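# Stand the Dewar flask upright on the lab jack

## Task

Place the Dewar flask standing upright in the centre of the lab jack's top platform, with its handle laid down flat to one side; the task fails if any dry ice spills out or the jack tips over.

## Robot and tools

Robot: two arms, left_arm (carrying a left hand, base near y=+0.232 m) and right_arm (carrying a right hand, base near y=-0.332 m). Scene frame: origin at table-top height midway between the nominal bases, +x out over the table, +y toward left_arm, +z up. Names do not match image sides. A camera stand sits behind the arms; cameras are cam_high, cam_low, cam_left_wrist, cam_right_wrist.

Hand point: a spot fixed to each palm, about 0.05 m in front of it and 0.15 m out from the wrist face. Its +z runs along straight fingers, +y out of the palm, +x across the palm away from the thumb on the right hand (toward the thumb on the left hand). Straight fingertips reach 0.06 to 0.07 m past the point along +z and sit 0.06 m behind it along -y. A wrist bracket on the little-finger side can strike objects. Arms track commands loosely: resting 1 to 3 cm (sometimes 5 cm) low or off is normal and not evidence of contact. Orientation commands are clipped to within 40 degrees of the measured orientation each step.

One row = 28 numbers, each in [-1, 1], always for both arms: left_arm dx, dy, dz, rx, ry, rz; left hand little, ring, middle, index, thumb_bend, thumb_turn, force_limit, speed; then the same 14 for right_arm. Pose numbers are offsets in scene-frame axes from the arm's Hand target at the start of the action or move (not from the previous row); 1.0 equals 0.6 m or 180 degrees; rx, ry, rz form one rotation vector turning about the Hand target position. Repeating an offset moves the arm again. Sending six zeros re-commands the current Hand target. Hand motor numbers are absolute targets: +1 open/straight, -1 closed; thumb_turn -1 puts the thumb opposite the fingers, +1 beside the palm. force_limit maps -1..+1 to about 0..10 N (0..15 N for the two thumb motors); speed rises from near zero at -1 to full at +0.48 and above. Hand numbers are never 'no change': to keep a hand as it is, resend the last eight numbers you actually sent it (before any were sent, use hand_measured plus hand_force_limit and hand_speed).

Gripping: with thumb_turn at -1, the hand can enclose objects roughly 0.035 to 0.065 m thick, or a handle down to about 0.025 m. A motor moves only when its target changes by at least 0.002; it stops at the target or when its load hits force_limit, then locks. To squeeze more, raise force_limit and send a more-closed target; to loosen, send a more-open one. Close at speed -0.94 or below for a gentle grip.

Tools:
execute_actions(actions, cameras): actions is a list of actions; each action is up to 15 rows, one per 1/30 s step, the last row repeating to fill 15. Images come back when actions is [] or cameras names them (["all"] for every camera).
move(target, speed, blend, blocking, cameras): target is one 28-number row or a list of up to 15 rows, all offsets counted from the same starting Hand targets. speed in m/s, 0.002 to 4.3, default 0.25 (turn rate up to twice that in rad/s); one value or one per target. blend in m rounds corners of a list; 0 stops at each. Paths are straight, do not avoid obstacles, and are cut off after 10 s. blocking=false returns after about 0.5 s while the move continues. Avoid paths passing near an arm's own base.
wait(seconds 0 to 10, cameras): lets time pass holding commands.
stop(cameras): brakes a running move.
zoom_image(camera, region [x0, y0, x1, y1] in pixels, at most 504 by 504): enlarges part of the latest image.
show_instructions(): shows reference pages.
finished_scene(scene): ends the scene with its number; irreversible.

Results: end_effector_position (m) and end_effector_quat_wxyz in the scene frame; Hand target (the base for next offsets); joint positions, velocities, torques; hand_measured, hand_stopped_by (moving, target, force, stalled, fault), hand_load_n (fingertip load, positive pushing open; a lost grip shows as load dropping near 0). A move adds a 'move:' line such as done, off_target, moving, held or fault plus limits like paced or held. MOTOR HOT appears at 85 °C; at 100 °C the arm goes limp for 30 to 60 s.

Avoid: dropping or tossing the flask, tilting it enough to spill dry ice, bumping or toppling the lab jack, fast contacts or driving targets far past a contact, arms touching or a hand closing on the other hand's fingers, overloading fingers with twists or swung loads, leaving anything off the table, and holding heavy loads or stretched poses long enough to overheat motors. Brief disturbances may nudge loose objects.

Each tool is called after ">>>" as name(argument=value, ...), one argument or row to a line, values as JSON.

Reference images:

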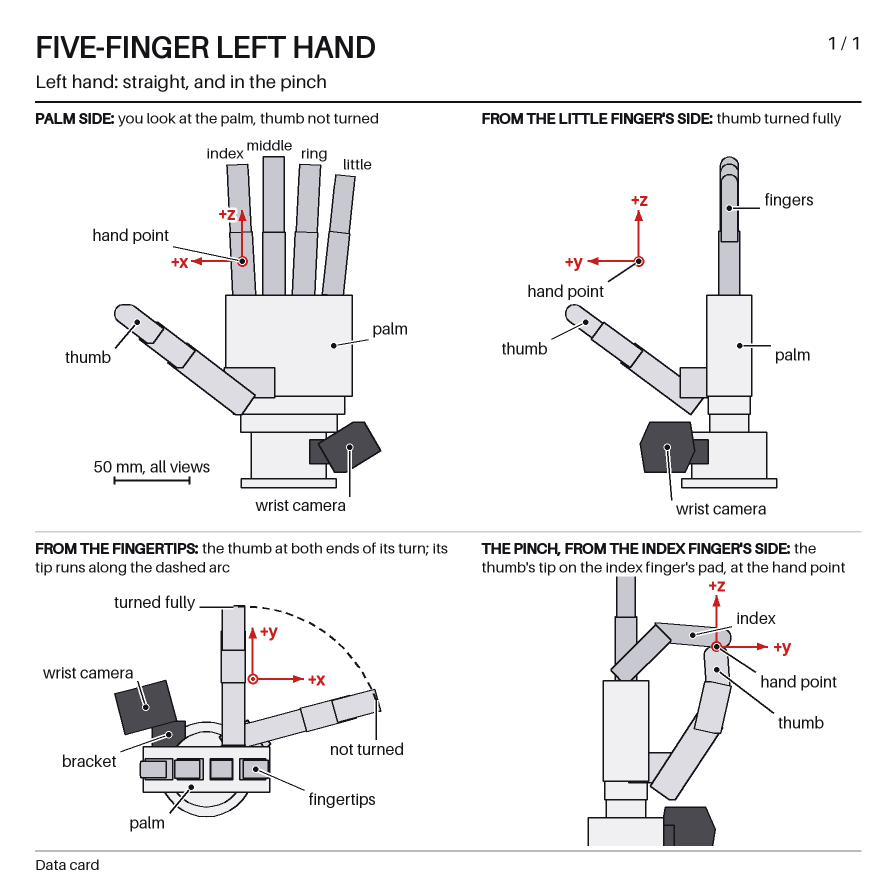

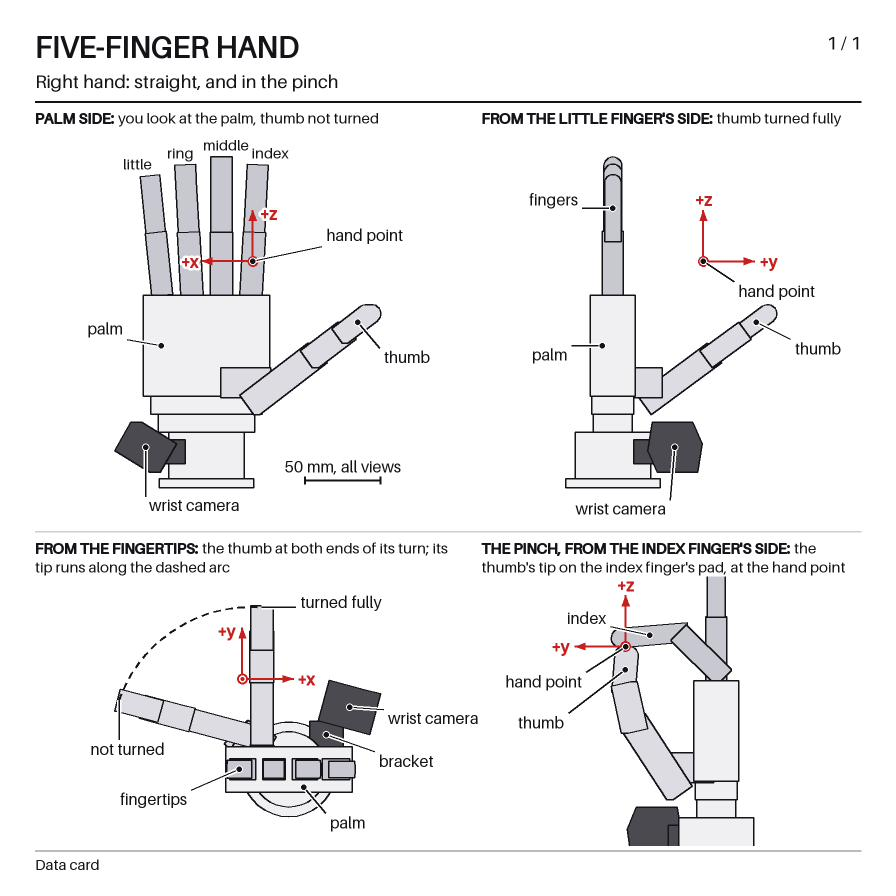

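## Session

>>> execute_actions(
  actions=[],
)

>>> zoom_image(
  camera="cam_high",
  region=[360, 80, 640, 280],
)

>>> zoom_image(
  camera="cam_low",
  region=[300, 150, 620, 380],
)

Scene clock: 0.00 s.
left_arm: end_effector_position=(+0.1029, +0.4422, +0.2700) hand_measured=(+1.000, +1.000, +1.000, +1.000, +1.000, +1.000) hand_load_n=(+0.0, +0.0, +0.0, +0.0, +0.0, +0.0) hand_stopped_by=(target, target, target, target, target, target) hand_force_limit=0.00 hand_speed=-0.80 end_effector_quat_wxyz=(+0.003, +0.799, -0.602, +0.019) | right_arm: end_effector_position=(+0.7529, -0.4038, +0.1810) hand_measured=(+1.000, +1.000, +1.000, +1.000, +1.000, +1.000) hand_load_n=(+0.0, +0.0, +0.0, +0.0, +0.0, +0.0) hand_stopped_by=(target, target, target, target, target, target) hand_force_limit=0.00 hand_speed=-0.80 end_effector_quat_wxyz=(+0.445, +0.722, -0.341, +0.406)
Joint positions: left_arm=[0.932 1.167 1.14 -1.551 0.038 0.693] | right_arm=[0.195 2.562 2.599 -1.152 1.261 -0.865]
Joint velocities: within noise
Joint torques (N m): no reading
Motor temperatures (°C): left_arm=[28 36 45 25 25 26] | right_arm=[30 30 53 25 27 27]
Heat: left arm: hottest elbow 45 °C; right arm: hottest elbow 53 °C.
Hand target: left_arm +0.1092, +0.4495, +0.2817; -0.021, +0.800, -0.600, +0.021 | right_arm +0.7565, -0.4041, +0.1982; +0.438, +0.713, -0.351, +0.421
camera_calibration:
cam_left_wrist: T_world_to_cam=[[0.995885, 0.0763205, 0.0488793, -0.154056], [0.0376858, -0.839202, 0.542512, 0.223042], [0.0824243, -0.538437, -0.838625, 0.569377], [0, 0, 0, 1]] pos_world=[0.0980855, 0.505509, 0.364021]
cam_right_wrist: T_world_to_cam=[[-0.721309, -0.424408, 0.54735, 0.277263], [-0.688976, 0.520561, -0.50431, 0.815387], [-0.0708962, -0.740874, -0.667892, -0.0140785], [0, 0, 0, 1]] pos_world=[0.760776, -0.317216, 0.250045]

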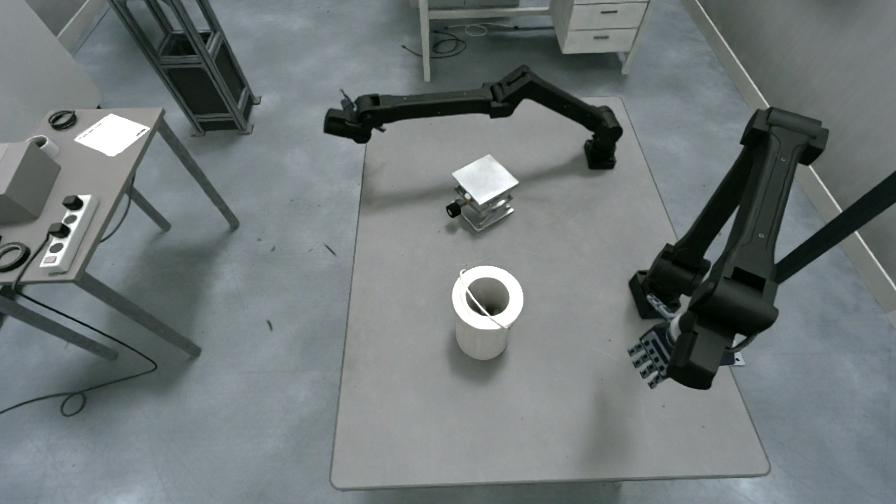

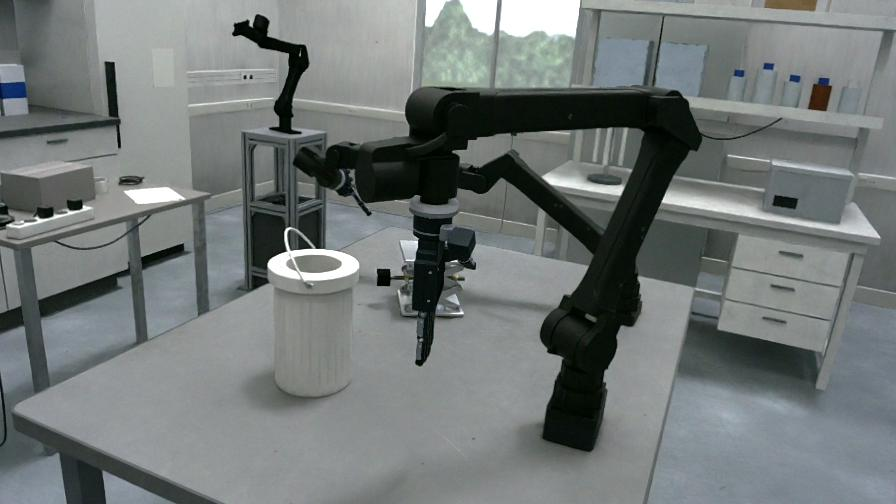

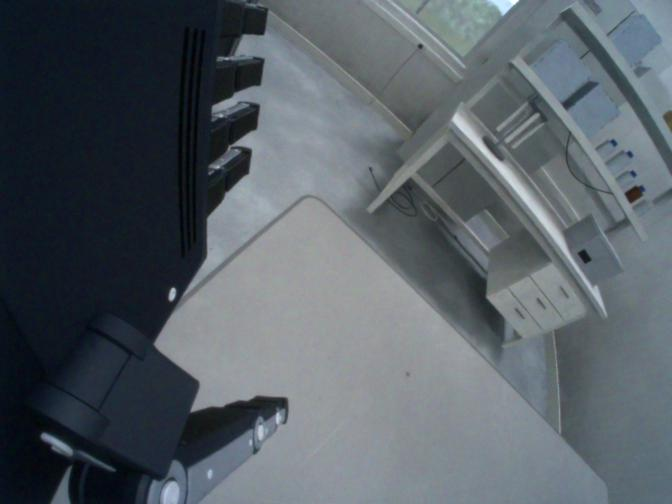

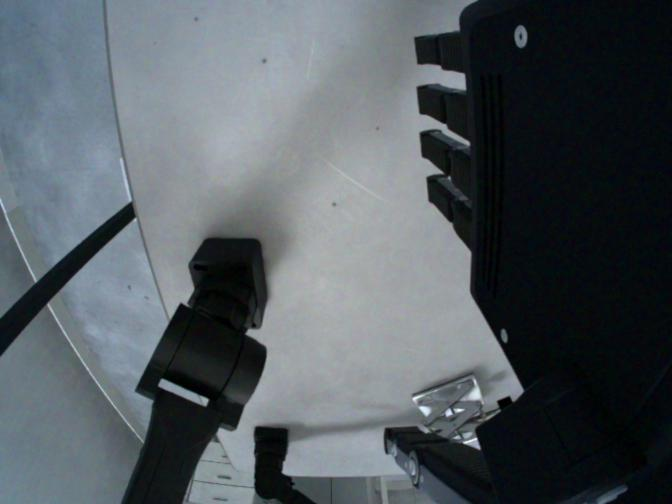

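Scaled by 1.800 from the camera's 896x504 image, which has a finer 1280x720 frame.

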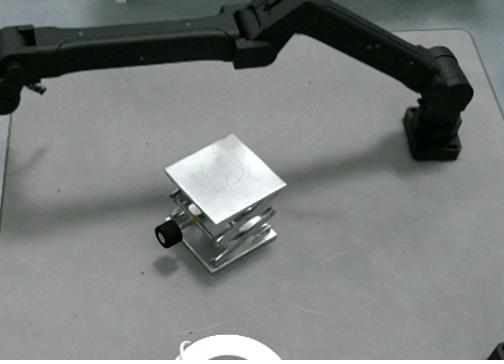

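Scaled by 1.575 from the camera's 896x504 image, which has a finer 1280x720 frame.

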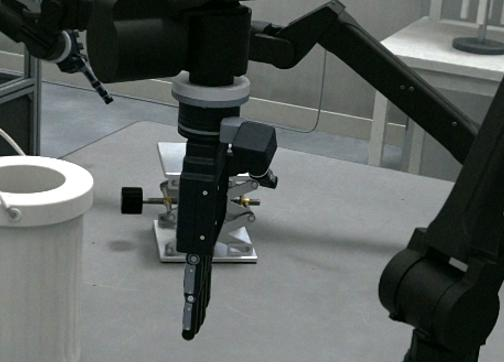

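>>> zoom_image(
  camera="cam_high",
  region=[430, 250, 550, 380],
)

>>> zoom_image(
  camera="cam_low",
  region=[250, 210, 390, 410],
)

>>> zoom_image(
  camera="cam_high",
  region=[430, 140, 540, 240],
)

Scaled by 3.877 from the camera's 896x504 image, which has a finer 1280x720 frame.

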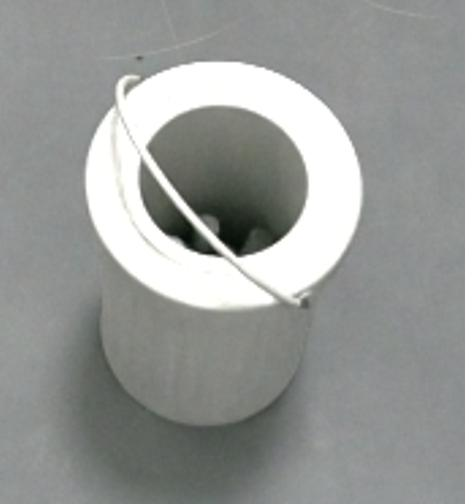

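Scaled by 2.520 from the camera's 896x504 image, which has a finer 1280x720 frame.

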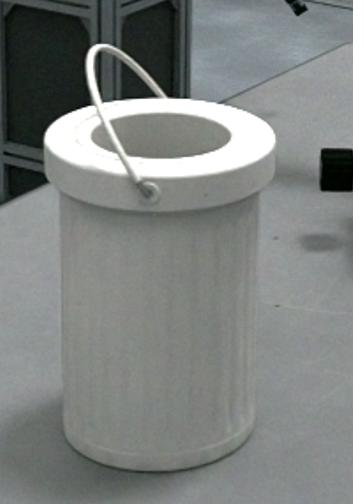

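Scaled by 4.582 from the camera's 896x504 image, which has a finer 1280x720 frame.

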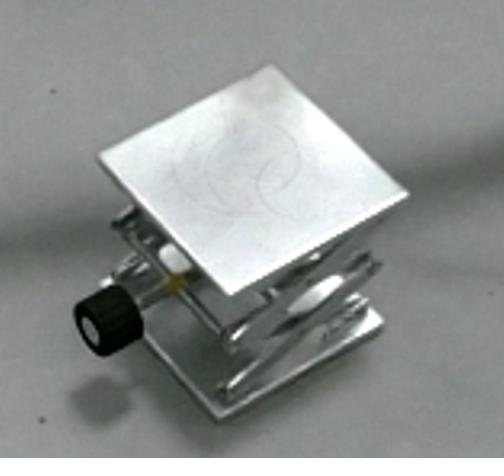

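>>> move(
  target=[
    [0, 0, 0.314, 0, 0, 0, 1, 1, 1, 1, 1, 1, -0.3, -0.5, 0, -0.05, 0.25, 0, 0, 0, 1, 1, 1, 1, 1, 1, 0, -0.8],
    [0.616, -0.234, 0.314, 0.0415, -0.1004, 0.0723, 1, 1, 1, 1, 1, 1, -0.3, -0.5, -0.744, -0.14, 0.27, 0.4236, -0.03, -0.2054, 1, 1, 1, 1, 1, 1, 0, -0.8],
  ],
  speed=0.25,
  blend=0.03,
  cameras=["all"],
)

Scene clock: 60.90 s.
left_arm: end_effector_position=(+0.4738, +0.3084, +0.4506) hand_measured=(+1.000, +1.000, +1.000, +1.000, +1.000, +1.000) hand_load_n=(+0.0, +0.0, +0.0, +0.0, +0.0, +0.0) hand_stopped_by=(target, target, target, target, target, target) hand_force_limit=-0.30 hand_speed=-0.50 end_effector_quat_wxyz=(-0.162, +0.842, -0.504, +0.103) | right_arm: end_effector_position=(+0.3131, -0.4904, +0.3536) hand_measured=(+1.000, +1.000, +1.000, +1.000, +1.000, +1.000) hand_load_n=(+0.0, +0.0, +0.0, -0.5, +0.0, +0.0) hand_stopped_by=(target, target, target, target, target, target) hand_force_limit=0.00 hand_speed=-0.80 end_effector_quat_wxyz=(-0.026, +0.663, -0.745, +0.068)
Joint positions: left_arm=[0.162 1.649 2.128 -1.677 -0.098 -0.272] | right_arm=[-0.432 1.404 1.675 -1.695 0.001 -0.351]
Joint torques (N m): left_arm=[-0.56 -10.64 11.45 0.58 -0.2 -0.29] | right_arm=[-0.32 -11.05 6.93 -0.39 -0.1 -0.11]
Motor temperatures (°C): left_arm=[28 34 53 25 25 26] | right_arm=[30 36 63 25 28 27]
Heat: left arm: hottest elbow 53 °C; right arm: hottest elbow 63 °C.
Hand target: left_arm +0.4788, +0.3091, +0.4701; -0.169, +0.846, -0.495, +0.104 | right_arm +0.3101, -0.4881, +0.3602; +0.001, -0.670, +0.742, +0.000
Off the commanded pose: left_arm 0.020 m, 1 deg | right_arm 0.008 m, 8 deg.
joint sent to its limit (left arm) — joint 4 (wrist pitch), lower limit. The joint targets are off in position, not in orientation.
joint sent to its limit (right arm) — joint 4 (wrist pitch), lower limit. The joint targets are off in position and orientation.
move: off_target (left_arm, right_arm)
camera_calibration:
cam_left_wrist: T_world_to_cam=[[0.885923, 0.248184, 0.391849, -0.677398], [0.0684577, -0.905517, 0.418751, 0.0604137], [0.458753, -0.344156, -0.819208, 0.371314], [0, 0, 0, 1]] pos_world=[0.425645, 0.350615, 0.544322]
cam_right_wrist: T_world_to_cam=[[-0.980685, -0.11702, -0.15673, 0.309803], [-0.177232, 0.87061, 0.458941, 0.31531], [0.0827455, 0.477854, -0.874534, 0.628494], [0, 0, 0, 1]] pos_world=[0.307696, -0.538588, 0.453486]

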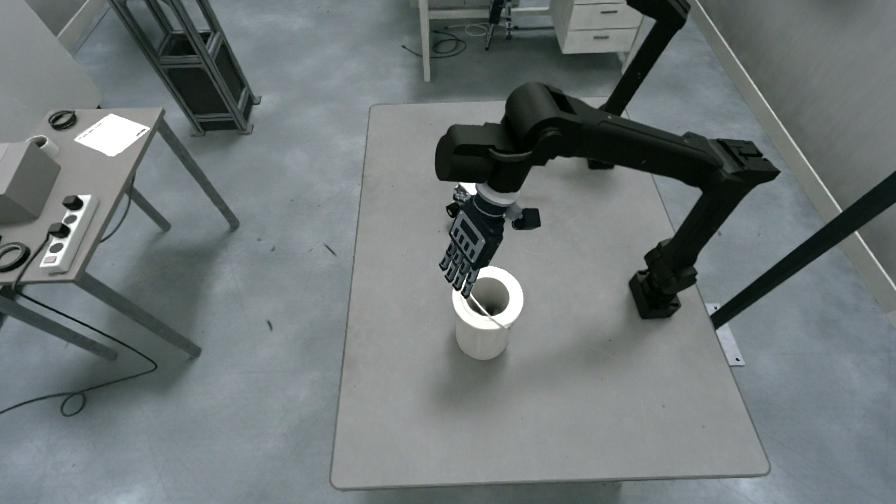

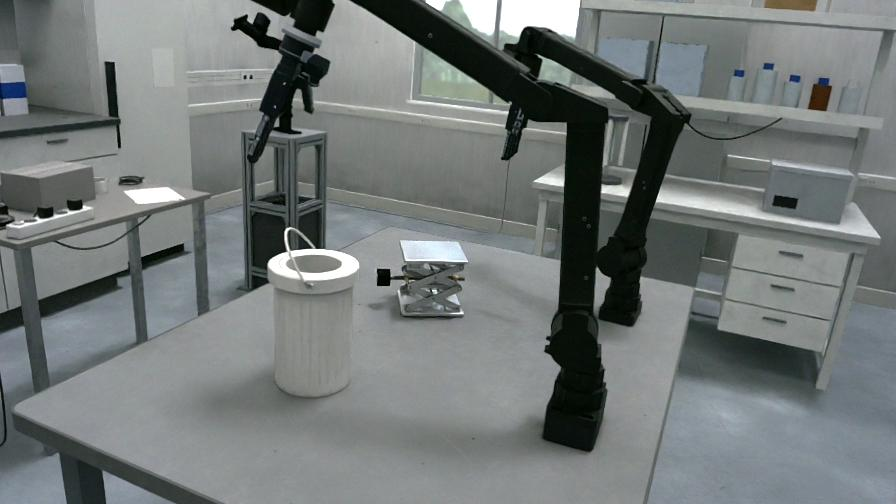

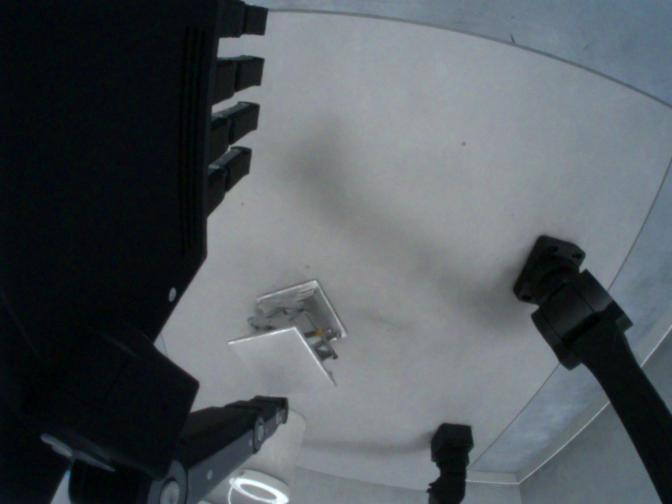

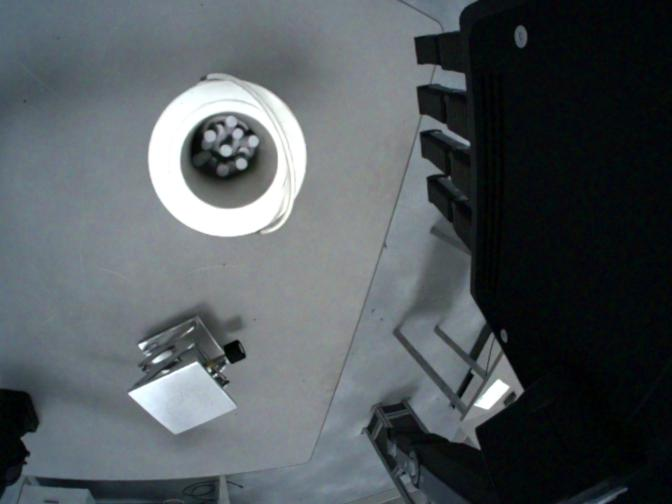

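>>> move(
  target=[
    [0.0287, -0.0185, 0, 0, 0, 0, 1, 1, 1, 1, 1, 1, -0.3, -0.5, 0, 0, 0, 0, 0, 0, 1, 1, 1, 1, 1, 1, 0, -0.8],
    [0.0287, -0.0185, -0.2333, 0, 0, 0, 1, 1, 1, 1, 1, 1, -0.3, -0.5, 0, 0, 0, 0, 0, 0, 1, 1, 1, 1, 1, 1, 0, -0.8],
  ],
  speed=0.12,
  blend=0.01,
  cameras=["cam_high", "cam_low", "cam_right_wrist"],
)

>>> zoom_image(
  camera="cam_high",
  region=[420, 220, 550, 380],
)

>>> zoom_image(
  camera="cam_low",
  region=[230, 150, 390, 330],
)

Scene clock: 88.00 s.
left_arm: end_effector_position=(+0.4897, +0.3023, +0.3092) hand_measured=(+1.000, +1.000, +1.000, +1.000, +1.000, +1.000) hand_load_n=(+0.0, +0.0, +0.0, +0.0, +0.0, -0.5) hand_stopped_by=(target, target, target, target, target, target) hand_force_limit=-0.30 hand_speed=-0.50 end_effector_quat_wxyz=(-0.146, +0.848, -0.502, +0.081) | right_arm: end_effector_position=(+0.3131, -0.4904, +0.3536) hand_measured=(+1.000, +1.000, +1.000, +1.000, +1.000, +1.000) hand_load_n=(+0.0, +0.0, +0.0, +0.0, +0.0, +0.0) hand_stopped_by=(target, target, target, target, target, target) hand_force_limit=0.00 hand_speed=-0.80 end_effector_quat_wxyz=(-0.026, +0.663, -0.745, +0.068)
Joint positions: left_arm=[0.142 1.615 1.705 -1.344 -0.112 -0.301] | right_arm=[-0.432 1.404 1.675 -1.695 0.001 -0.351]
Joint torques (N m): left_arm=[-0.85 -12.98 8.79 1.59 -0.18 -0.27] | right_arm=[-0.32 -11.05 6.91 -0.4 -0.09 -0.11]
Motor temperatures (°C): left_arm=[28 35 54 25 25 26] | right_arm=[30 36 62 25 28 27]
Heat: left arm: hottest elbow 54 °C; right arm: hottest elbow 62 °C.
Hand target: left_arm +0.4961, +0.2980, +0.3302; -0.169, +0.846, -0.495, +0.104 | right_arm +0.3101, -0.4881, +0.3602; +0.001, -0.670, +0.742, +0.000
Off the commanded pose: left_arm 0.022 m, 4 deg | right_arm 0.008 m, 8 deg.
joint sent to its limit (right arm) — joint 4 (wrist pitch), lower limit. The joint targets are off in position and orientation.
move: off_target (left_arm, right_arm)
camera_calibration:
cam_right_wrist: T_world_to_cam=[[-0.980685, -0.11702, -0.15673, 0.309803], [-0.177232, 0.87061, 0.458941, 0.31531], [0.0827455, 0.477854, -0.874534, 0.628494], [0, 0, 0, 1]] pos_world=[0.307696, -0.538588, 0.453486]
Images, in order (width x height): cam_high 896x504, cam_low 896x504, cam_right_wrist 672x504.

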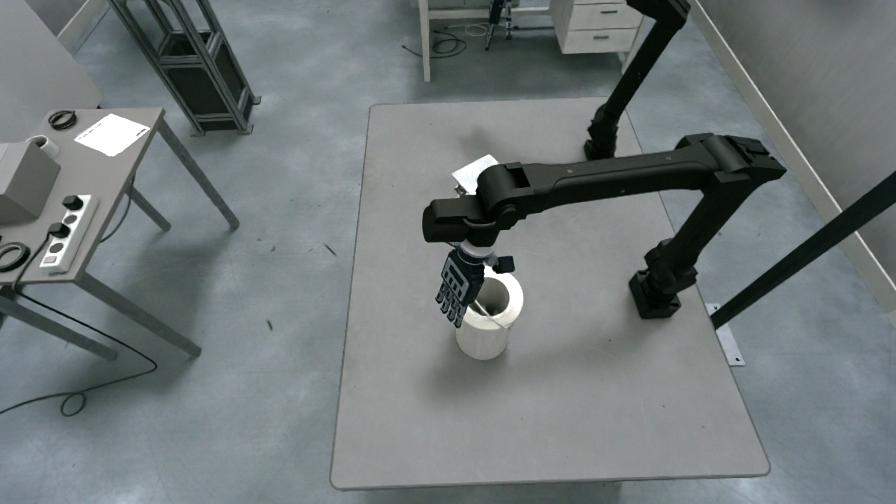

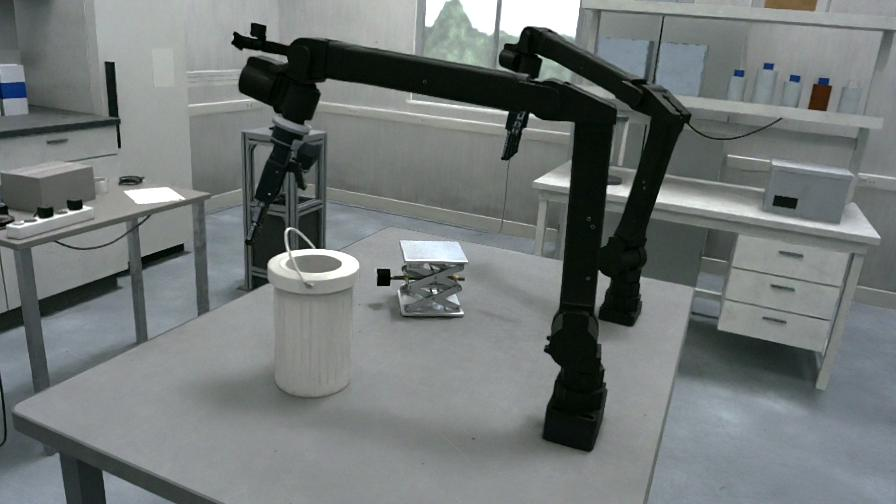

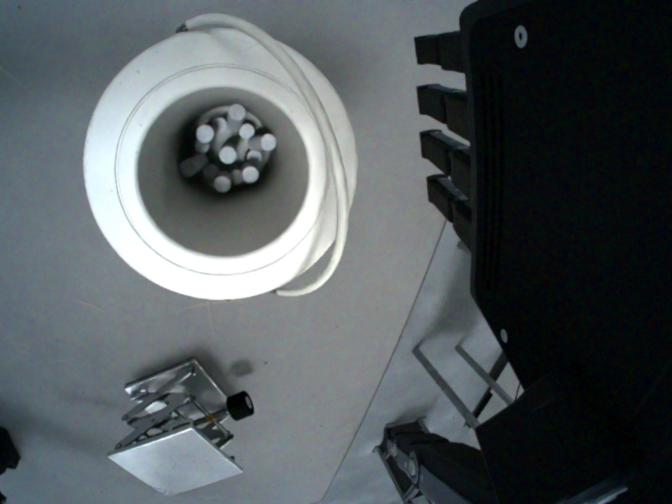

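Scaled by 3.150 from the camera's 896x504 image, which has a finer 1280x720 frame.

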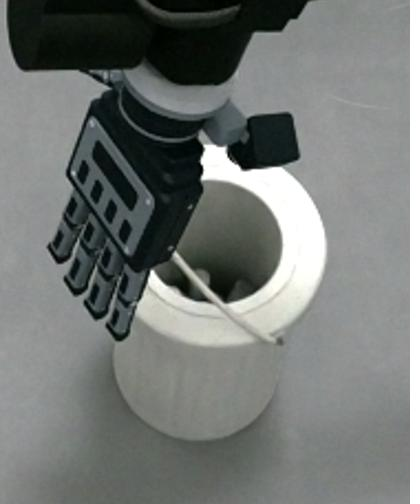

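Scaled by 2.800 from the camera's 896x504 image, which has a finer 1280x720 frame.

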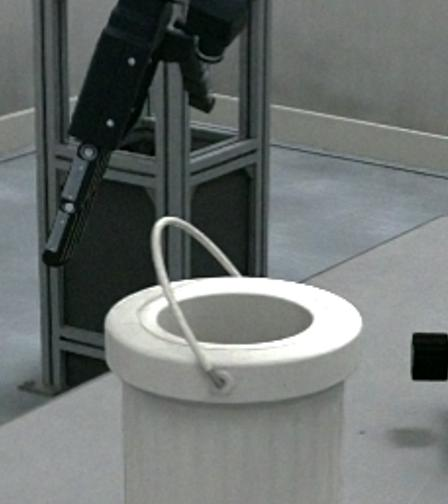

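>>> execute_actions(
  actions=[],
  cameras=["all"],
)

Scene clock: 105.70 s.
left_arm: end_effector_position=(+0.4897, +0.3023, +0.3092) hand_measured=(+1.000, +1.000, +1.000, +1.000, +1.000, +1.000) hand_load_n=(+0.0, +0.0, +0.0, +0.0, -0.5, +0.0) hand_stopped_by=(target, target, target, target, target, target) hand_force_limit=-0.30 hand_speed=-0.50 end_effector_quat_wxyz=(-0.146, +0.848, -0.502, +0.081) | right_arm: end_effector_position=(+0.3131, -0.4904, +0.3536) hand_measured=(+1.000, +1.000, +1.000, +1.000, +1.000, +1.000) hand_load_n=(-0.5, +0.0, +0.0, +0.0, +0.0, +0.0) hand_stopped_by=(target, target, target, target, target, target) hand_force_limit=0.00 hand_speed=-0.80 end_effector_quat_wxyz=(-0.026, +0.663, -0.745, +0.068)
Joint positions: left_arm=[0.142 1.615 1.705 -1.344 -0.112 -0.301] | right_arm=[-0.432 1.404 1.675 -1.695 0.001 -0.351]
Joint velocities: within noise
Joint torques (N m): left_arm=[-0.73 -13.1 8.92 1.54 -0.18 -0.29] | right_arm=[-0.32 -10.99 6.91 -0.39 -0.09 -0.11]
Motor temperatures (°C): left_arm=[28 36 53 25 25 26] | right_arm=[30 35 62 25 28 27]
Heat: left arm: hottest elbow 53 °C; right arm: hottest elbow 62 °C.
Hand target: left_arm +0.4961, +0.2980, +0.3302; -0.169, +0.846, -0.495, +0.104 | right_arm +0.3101, -0.4881, +0.3602; +0.001, -0.670, +0.742, +0.000
Off the commanded pose: left_arm 0.022 m, 4 deg | right_arm 0.008 m, 8 deg.
camera_calibration:
cam_left_wrist: T_world_to_cam=[[0.902422, 0.261538, 0.342392, -0.63136], [0.101657, -0.901496, 0.420679, 0.094957], [0.418689, -0.344823, -0.840117, 0.272286], [0, 0, 0, 1]] pos_world=[0.446097, 0.344618, 0.404979]
cam_right_wrist: T_world_to_cam=[[-0.980685, -0.11702, -0.15673, 0.309803], [-0.177232, 0.87061, 0.458941, 0.31531], [0.0827455, 0.477854, -0.874534, 0.628494], [0, 0, 0, 1]] pos_world=[0.307696, -0.538588, 0.453486]

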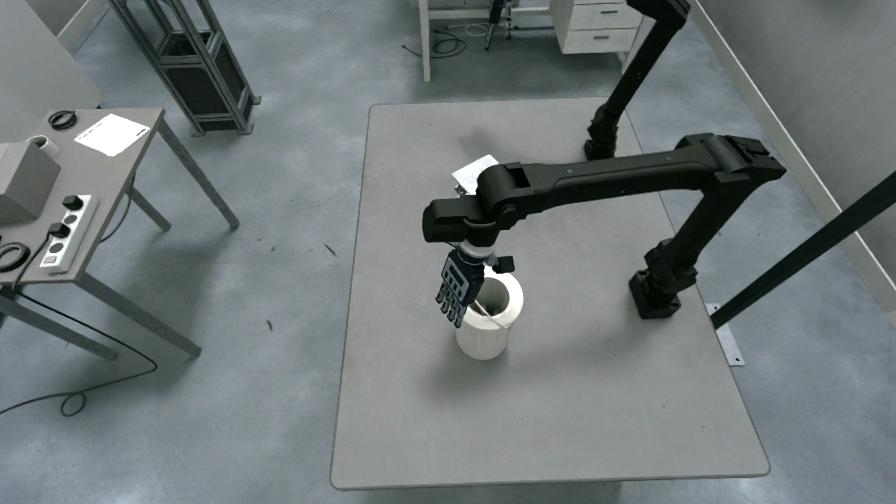

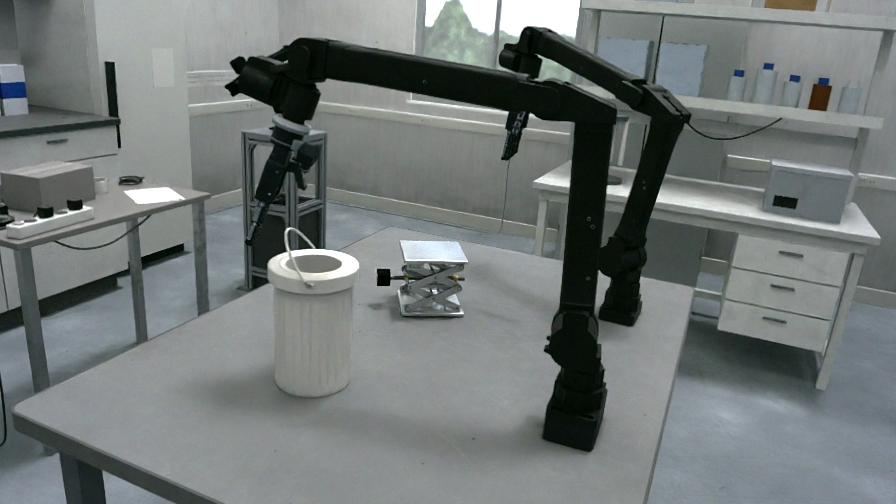

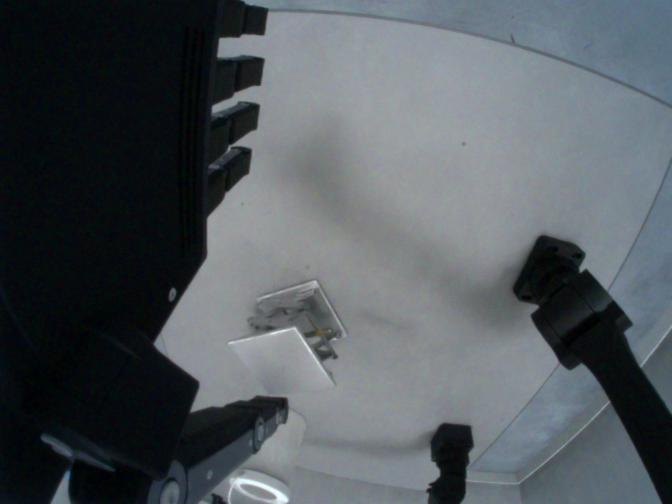

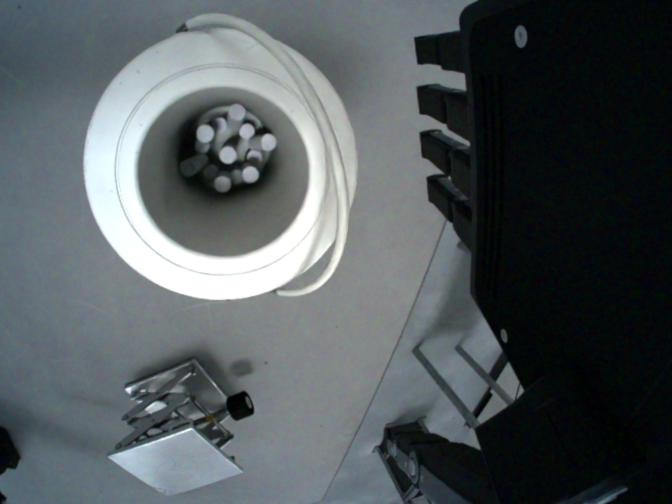

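>>> move(
  target=[-0.065,-0.042,-0.0167,0,0,0,1,1,1,1,1,1,-0.3,-0.5,0,0,0,0,0,0,1,1,1,1,1,1,0,-0.8],
  speed=0.05,
  cameras=["cam_low","cam_right_wrist"],
)

Scene clock: 127.17 s.
left_arm: end_effector_position=(+0.4513, +0.2815, +0.3020) hand_measured=(+1.000, +1.000, +1.000, +1.000, +1.000, +1.000) hand_load_n=(+0.0, +0.0, +0.0, +0.0, +0.0, +0.0) hand_stopped_by=(target, target, target, target, target, target) hand_force_limit=-0.30 hand_speed=-0.50 end_effector_quat_wxyz=(-0.150, +0.850, -0.498, +0.082) | right_arm: end_effector_position=(+0.3131, -0.4904, +0.3536) hand_measured=(+1.000, +1.000, +1.000, +1.000, +1.000, +1.000) hand_load_n=(+0.0, +0.0, +0.0, +0.0, +0.0, +0.0) hand_stopped_by=(target, target, target, target, target, target) hand_force_limit=0.00 hand_speed=-0.80 end_effector_quat_wxyz=(-0.026, +0.663, -0.745, +0.068)
Joint positions: left_arm=[0.111 1.498 1.55 -1.303 -0.128 -0.338] | right_arm=[-0.432 1.404 1.675 -1.695 0.001 -0.351]
Joint torques (N m): left_arm=[-1.03 -11.52 8.66 1.37 -0.15 -0.26] | right_arm=[-0.32 -10.99 6.91 -0.39 -0.1 -0.11]
Motor temperatures (°C): left_arm=[28 38 52 25 25 26] | right_arm=[30 35 61 25 27 27]
Heat: left arm: hottest elbow 52 °C; right arm: hottest elbow 61 °C.
Hand target: left_arm +0.4571, +0.2728, +0.3201; -0.169, +0.846, -0.495, +0.104 | right_arm +0.3101, -0.4881, +0.3602; +0.001, -0.670, +0.742, +0.000
Off the commanded pose: left_arm 0.021 m, 3 deg | right_arm 0.008 m, 8 deg.
joint sent to its limit (right arm) — joint 4 (wrist pitch), lower limit. The joint targets are off in position and orientation.
move: off_target (left_arm, right_arm)
camera_calibration:
cam_right_wrist: T_world_to_cam=[[-0.980685, -0.11702, -0.15673, 0.309803], [-0.177232, 0.87061, 0.458941, 0.31531], [0.0827455, 0.477854, -0.874534, 0.628494], [0, 0, 0, 1]] pos_world=[0.307696, -0.538588, 0.453486]
Images, in order (width x height): cam_low 896x504, cam_right_wrist 672x504.

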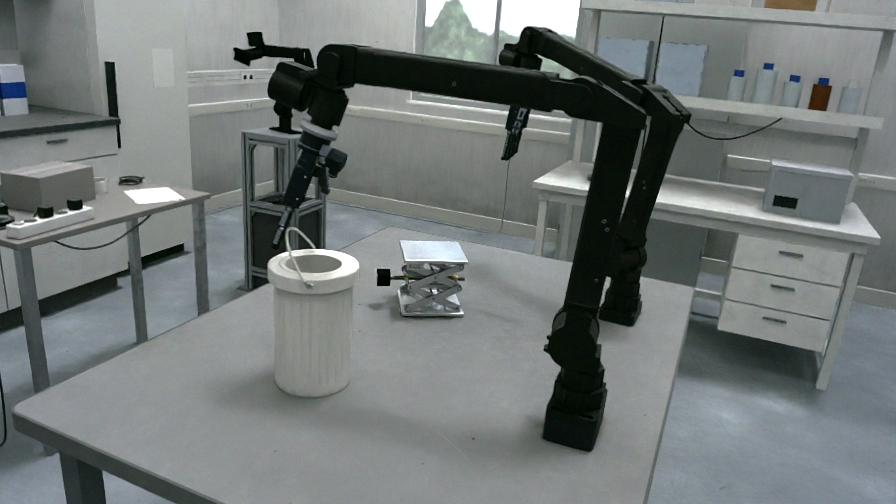

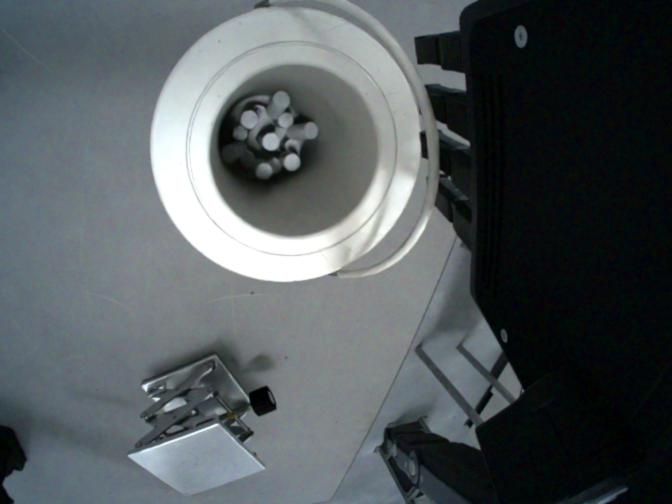

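>>> move(
  target=[-0.03,-0.019,-0.006,0,0,0,1,1,1,1,1,1,-0.3,-0.5,0,0,0,0,0,0,1,1,1,1,1,1,0,-0.8],
  speed=0.05,
  cameras=["cam_low","cam_right_wrist"],
)

>>> zoom_image(
  camera="cam_low",
  region=[200, 130, 450, 330],
)

Scene clock: 136.77 s.
left_arm: end_effector_position=(+0.4354, +0.2721, +0.3057) hand_measured=(+1.000, +1.000, +1.000, +1.000, +1.000, +1.000) hand_load_n=(+0.0, +0.0, +0.5, +0.0, -0.5, +0.0) hand_stopped_by=(target, target, target, target, target, target) hand_force_limit=-0.30 hand_speed=-0.50 end_effector_quat_wxyz=(-0.161, +0.849, -0.495, +0.088) | right_arm: end_effector_position=(+0.3131, -0.4904, +0.3536) hand_measured=(+1.000, +1.000, +1.000, +1.000, +1.000, +1.000) hand_load_n=(+0.0, +0.0, +0.0, +0.0, +0.0, +0.0) hand_stopped_by=(target, target, target, target, target, target) hand_force_limit=0.00 hand_speed=-0.80 end_effector_quat_wxyz=(-0.026, +0.663, -0.745, +0.068)
Joint positions: left_arm=[0.091 1.437 1.492 -1.285 -0.144 -0.358] | right_arm=[-0.432 1.404 1.675 -1.695 0.001 -0.351]
Joint torques (N m): left_arm=[-1.26 -9.7 8.4 1.03 -0.11 -0.27] | right_arm=[-0.38 -11.05 6.91 -0.39 -0.09 -0.11]
Motor temperatures (°C): left_arm=[28 37 52 25 25 26] | right_arm=[30 35 61 25 27 27]
Heat: left arm: hottest elbow 52 °C; right arm: hottest elbow 61 °C.
Hand target: left_arm +0.4391, +0.2614, +0.3165; -0.169, +0.846, -0.495, +0.104 | right_arm +0.3101, -0.4881, +0.3602; +0.001, -0.670, +0.742, +0.000
Off the commanded pose: left_arm 0.016 m, 2 deg | right_arm 0.008 m, 8 deg.
joint sent to its limit (right arm) — joint 4 (wrist pitch), lower limit. The joint targets are off in position and orientation.
move: off_target (left_arm, right_arm)
camera_calibration:
cam_right_wrist: T_world_to_cam=[[-0.980685, -0.11702, -0.15673, 0.309803], [-0.177232, 0.87061, 0.458941, 0.31531], [0.0827455, 0.477854, -0.874534, 0.628494], [0, 0, 0, 1]] pos_world=[0.307696, -0.538588, 0.453486]
Images, in order (width x height): cam_low 896x504, cam_right_wrist 672x504.

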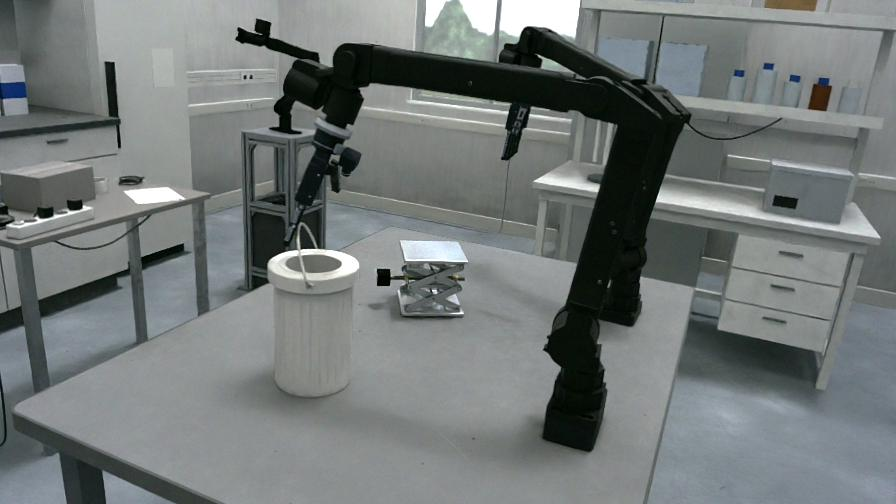

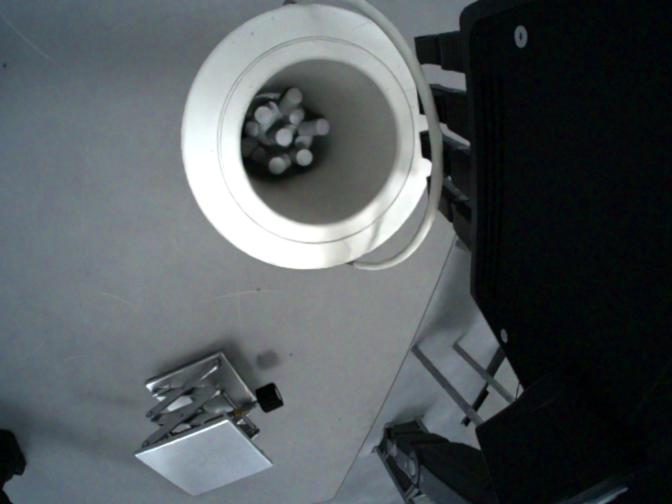

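Scaled by 2.016 from the camera's 896x504 image, which has a finer 1280x720 frame.

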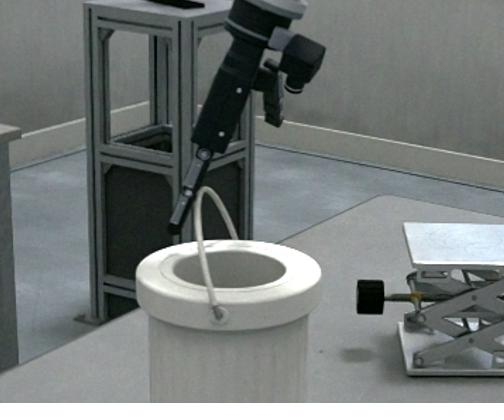

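>>> move(
  target=[0,0,-0.01,0,0,0,0.1,0.1,0.1,0.1,1,1,-0.3,-0.5,0,0,0,0,0,0,1,1,1,1,1,1,0,-0.8],
  speed=0.05,
  cameras=["cam_low","cam_right_wrist"],
)

>>> zoom_image(
  camera="cam_low",
  region=[200, 130, 450, 330],
)

Scene clock: 145.07 s.
left_arm: end_effector_position=(+0.4308, +0.2683, +0.2938) hand_measured=(+0.100, +0.100, +0.100, +0.100, +1.000, +1.000) hand_load_n=(+1.0, +0.0, +0.0, +0.0, +0.0, +0.0) hand_stopped_by=(target, target, target, target, target, target) hand_force_limit=-0.30 hand_speed=-0.50 end_effector_quat_wxyz=(-0.152, +0.852, -0.494, +0.083) | right_arm: end_effector_position=(+0.3131, -0.4904, +0.3536) hand_measured=(+1.000, +1.000, +1.000, +1.000, +1.000, +1.000) hand_load_n=(+0.0, +0.0, +0.0, +0.0, -0.5, +0.0) hand_stopped_by=(target, target, target, target, target, target) hand_force_limit=0.00 hand_speed=-0.80 end_effector_quat_wxyz=(-0.026, +0.663, -0.745, +0.068)
Joint positions: left_arm=[0.088 1.437 1.463 -1.277 -0.138 -0.369] | right_arm=[-0.432 1.404 1.675 -1.695 0.001 -0.351]
Joint torques (N m): left_arm=[-0.79 -9.58 9.4 1.33 -0.09 -0.27] | right_arm=[-0.32 -11.05 6.91 -0.39 -0.09 -0.11]
Motor temperatures (°C): left_arm=[28 38 52 25 25 26] | right_arm=[30 34 61 25 27 27]
Heat: left arm: hottest elbow 52 °C; right arm: hottest elbow 61 °C.
Hand target: left_arm +0.4391, +0.2614, +0.3105; -0.169, +0.846, -0.495, +0.104 | right_arm +0.3101, -0.4881, +0.3602; +0.001, -0.670, +0.742, +0.000
Off the commanded pose: left_arm 0.020 m, 3 deg | right_arm 0.008 m, 8 deg.
joint sent to its limit (right arm) — joint 4 (wrist pitch), lower limit. The joint targets are off in position and orientation.
move: off_target (left_arm, right_arm)
camera_calibration:
cam_right_wrist: T_world_to_cam=[[-0.980685, -0.11702, -0.15673, 0.309803], [-0.177232, 0.87061, 0.458941, 0.31531], [0.0827455, 0.477854, -0.874534, 0.628494], [0, 0, 0, 1]] pos_world=[0.307696, -0.538588, 0.453486]
Images, in order (width x height): cam_low 896x504, cam_right_wrist 672x504.

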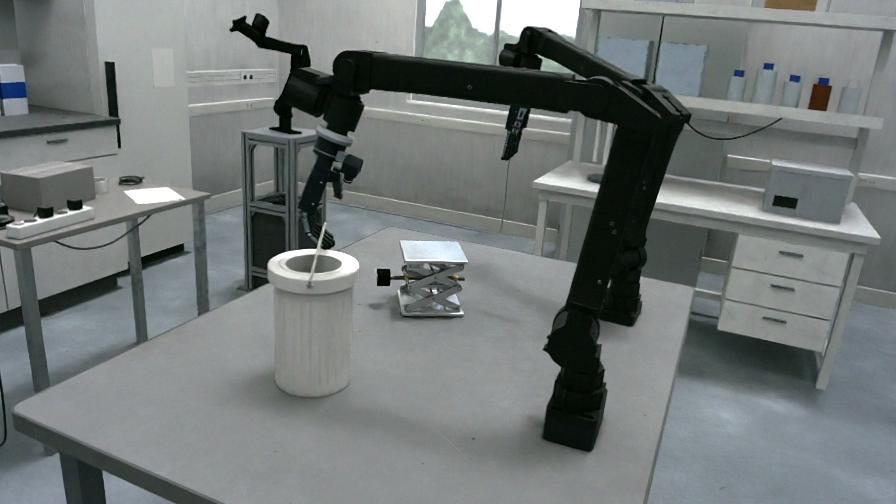

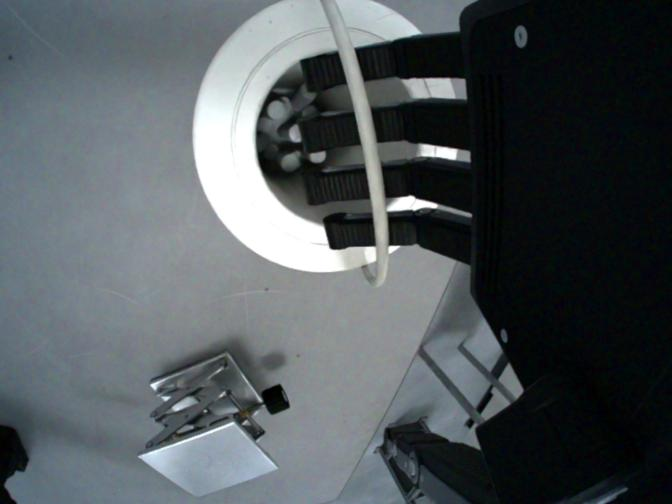

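Scaled by 2.016 from the camera's 896x504 image, which has a finer 1280x720 frame.

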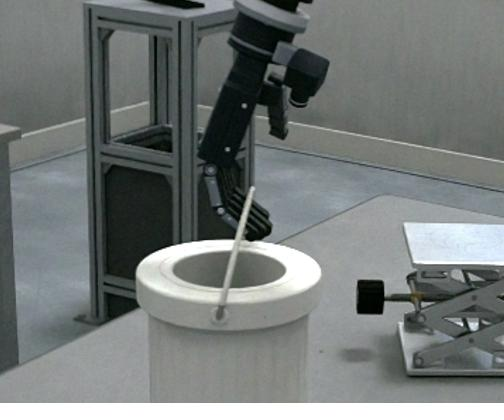

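>>> move(
  target=[0,0,0,0,0,0,-1,-1,-1,-1,1,1,-0.3,-0.5,0,0,0,0,0,0,1,1,1,1,1,1,0,-0.8],
  speed=0.05,
  cameras=["cam_low","cam_right_wrist"],
)

>>> zoom_image(
  camera="cam_low",
  region=[200, 130, 450, 330],
)

Scene clock: 150.40 s.
left_arm: end_effector_position=(+0.4282, +0.2693, +0.2872) hand_measured=(+0.016, -0.310, -0.398, -0.126, +1.000, +1.000) hand_load_n=(+0.0, +0.0, +2.5, +0.0, +0.0, +0.0) hand_stopped_by=(force, force, force, force, target, target) hand_force_limit=-0.30 hand_speed=-0.50 end_effector_quat_wxyz=(-0.150, +0.850, -0.499, +0.076) | right_arm: end_effector_position=(+0.3131, -0.4904, +0.3536) hand_measured=(+1.000, +1.000, +1.000, +1.000, +1.000, +1.000) hand_load_n=(+0.0, +0.0, +0.0, +0.0, +0.0, +0.0) hand_stopped_by=(target, target, target, target, target, target) hand_force_limit=0.00 hand_speed=-0.80 end_effector_quat_wxyz=(-0.026, +0.663, -0.745, +0.068)
Joint positions: left_arm=[0.088 1.44 1.45 -1.274 -0.143 -0.36] | right_arm=[-0.432 1.404 1.675 -1.695 0.001 -0.351]
Joint torques (N m): left_arm=[-0.56 -10.46 10.36 1.16 -0.12 -0.25] | right_arm=[-0.32 -11.05 6.91 -0.39 -0.09 -0.11]
Motor temperatures (°C): left_arm=[28 38 52 25 25 26] | right_arm=[30 34 61 25 27 27]
Heat: left arm: hottest elbow 52 °C; right arm: hottest elbow 61 °C.
Hand target: left_arm +0.4391, +0.2614, +0.3105; -0.169, +0.846, -0.495, +0.104 | right_arm +0.3101, -0.4881, +0.3602; +0.001, -0.670, +0.742, +0.000
Off the commanded pose: left_arm 0.027 m, 4 deg | right_arm 0.008 m, 8 deg.
joint sent to its limit (right arm) — joint 4 (wrist pitch), lower limit. The joint targets are off in position and orientation.
move: off_target (left_arm, right_arm)
camera_calibration:
cam_right_wrist: T_world_to_cam=[[-0.980685, -0.11702, -0.15673, 0.309803], [-0.177232, 0.87061, 0.458941, 0.31531], [0.0827455, 0.477854, -0.874534, 0.628494], [0, 0, 0, 1]] pos_world=[0.307696, -0.538588, 0.453486]
Images, in order (width x height): cam_low 896x504, cam_right_wrist 672x504.

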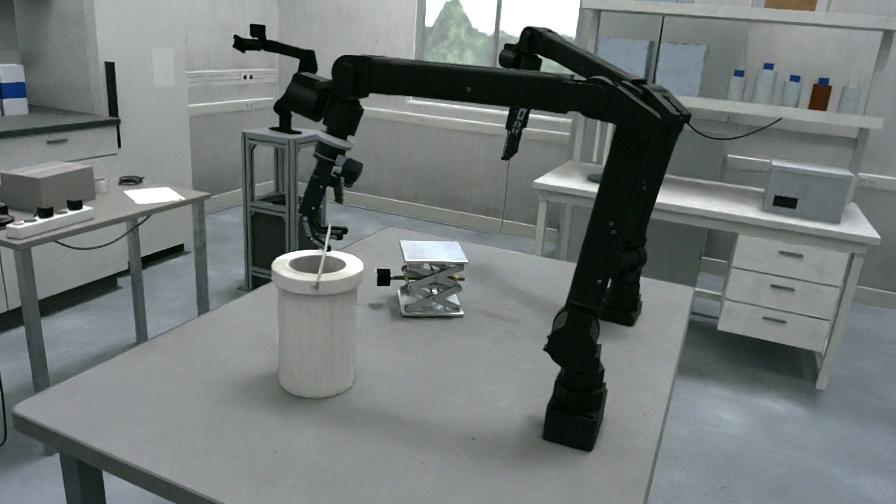

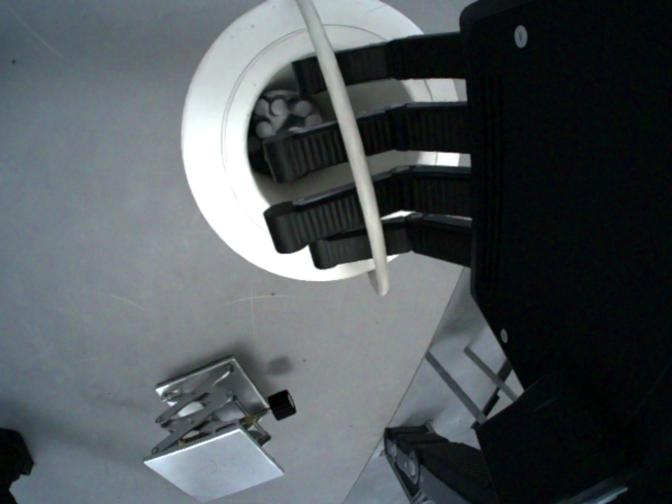

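Scaled by 2.016 from the camera's 896x504 image, which has a finer 1280x720 frame.

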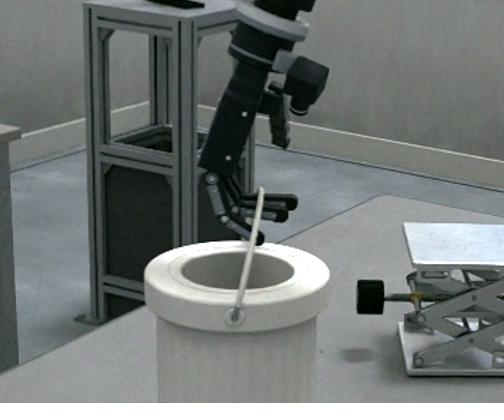

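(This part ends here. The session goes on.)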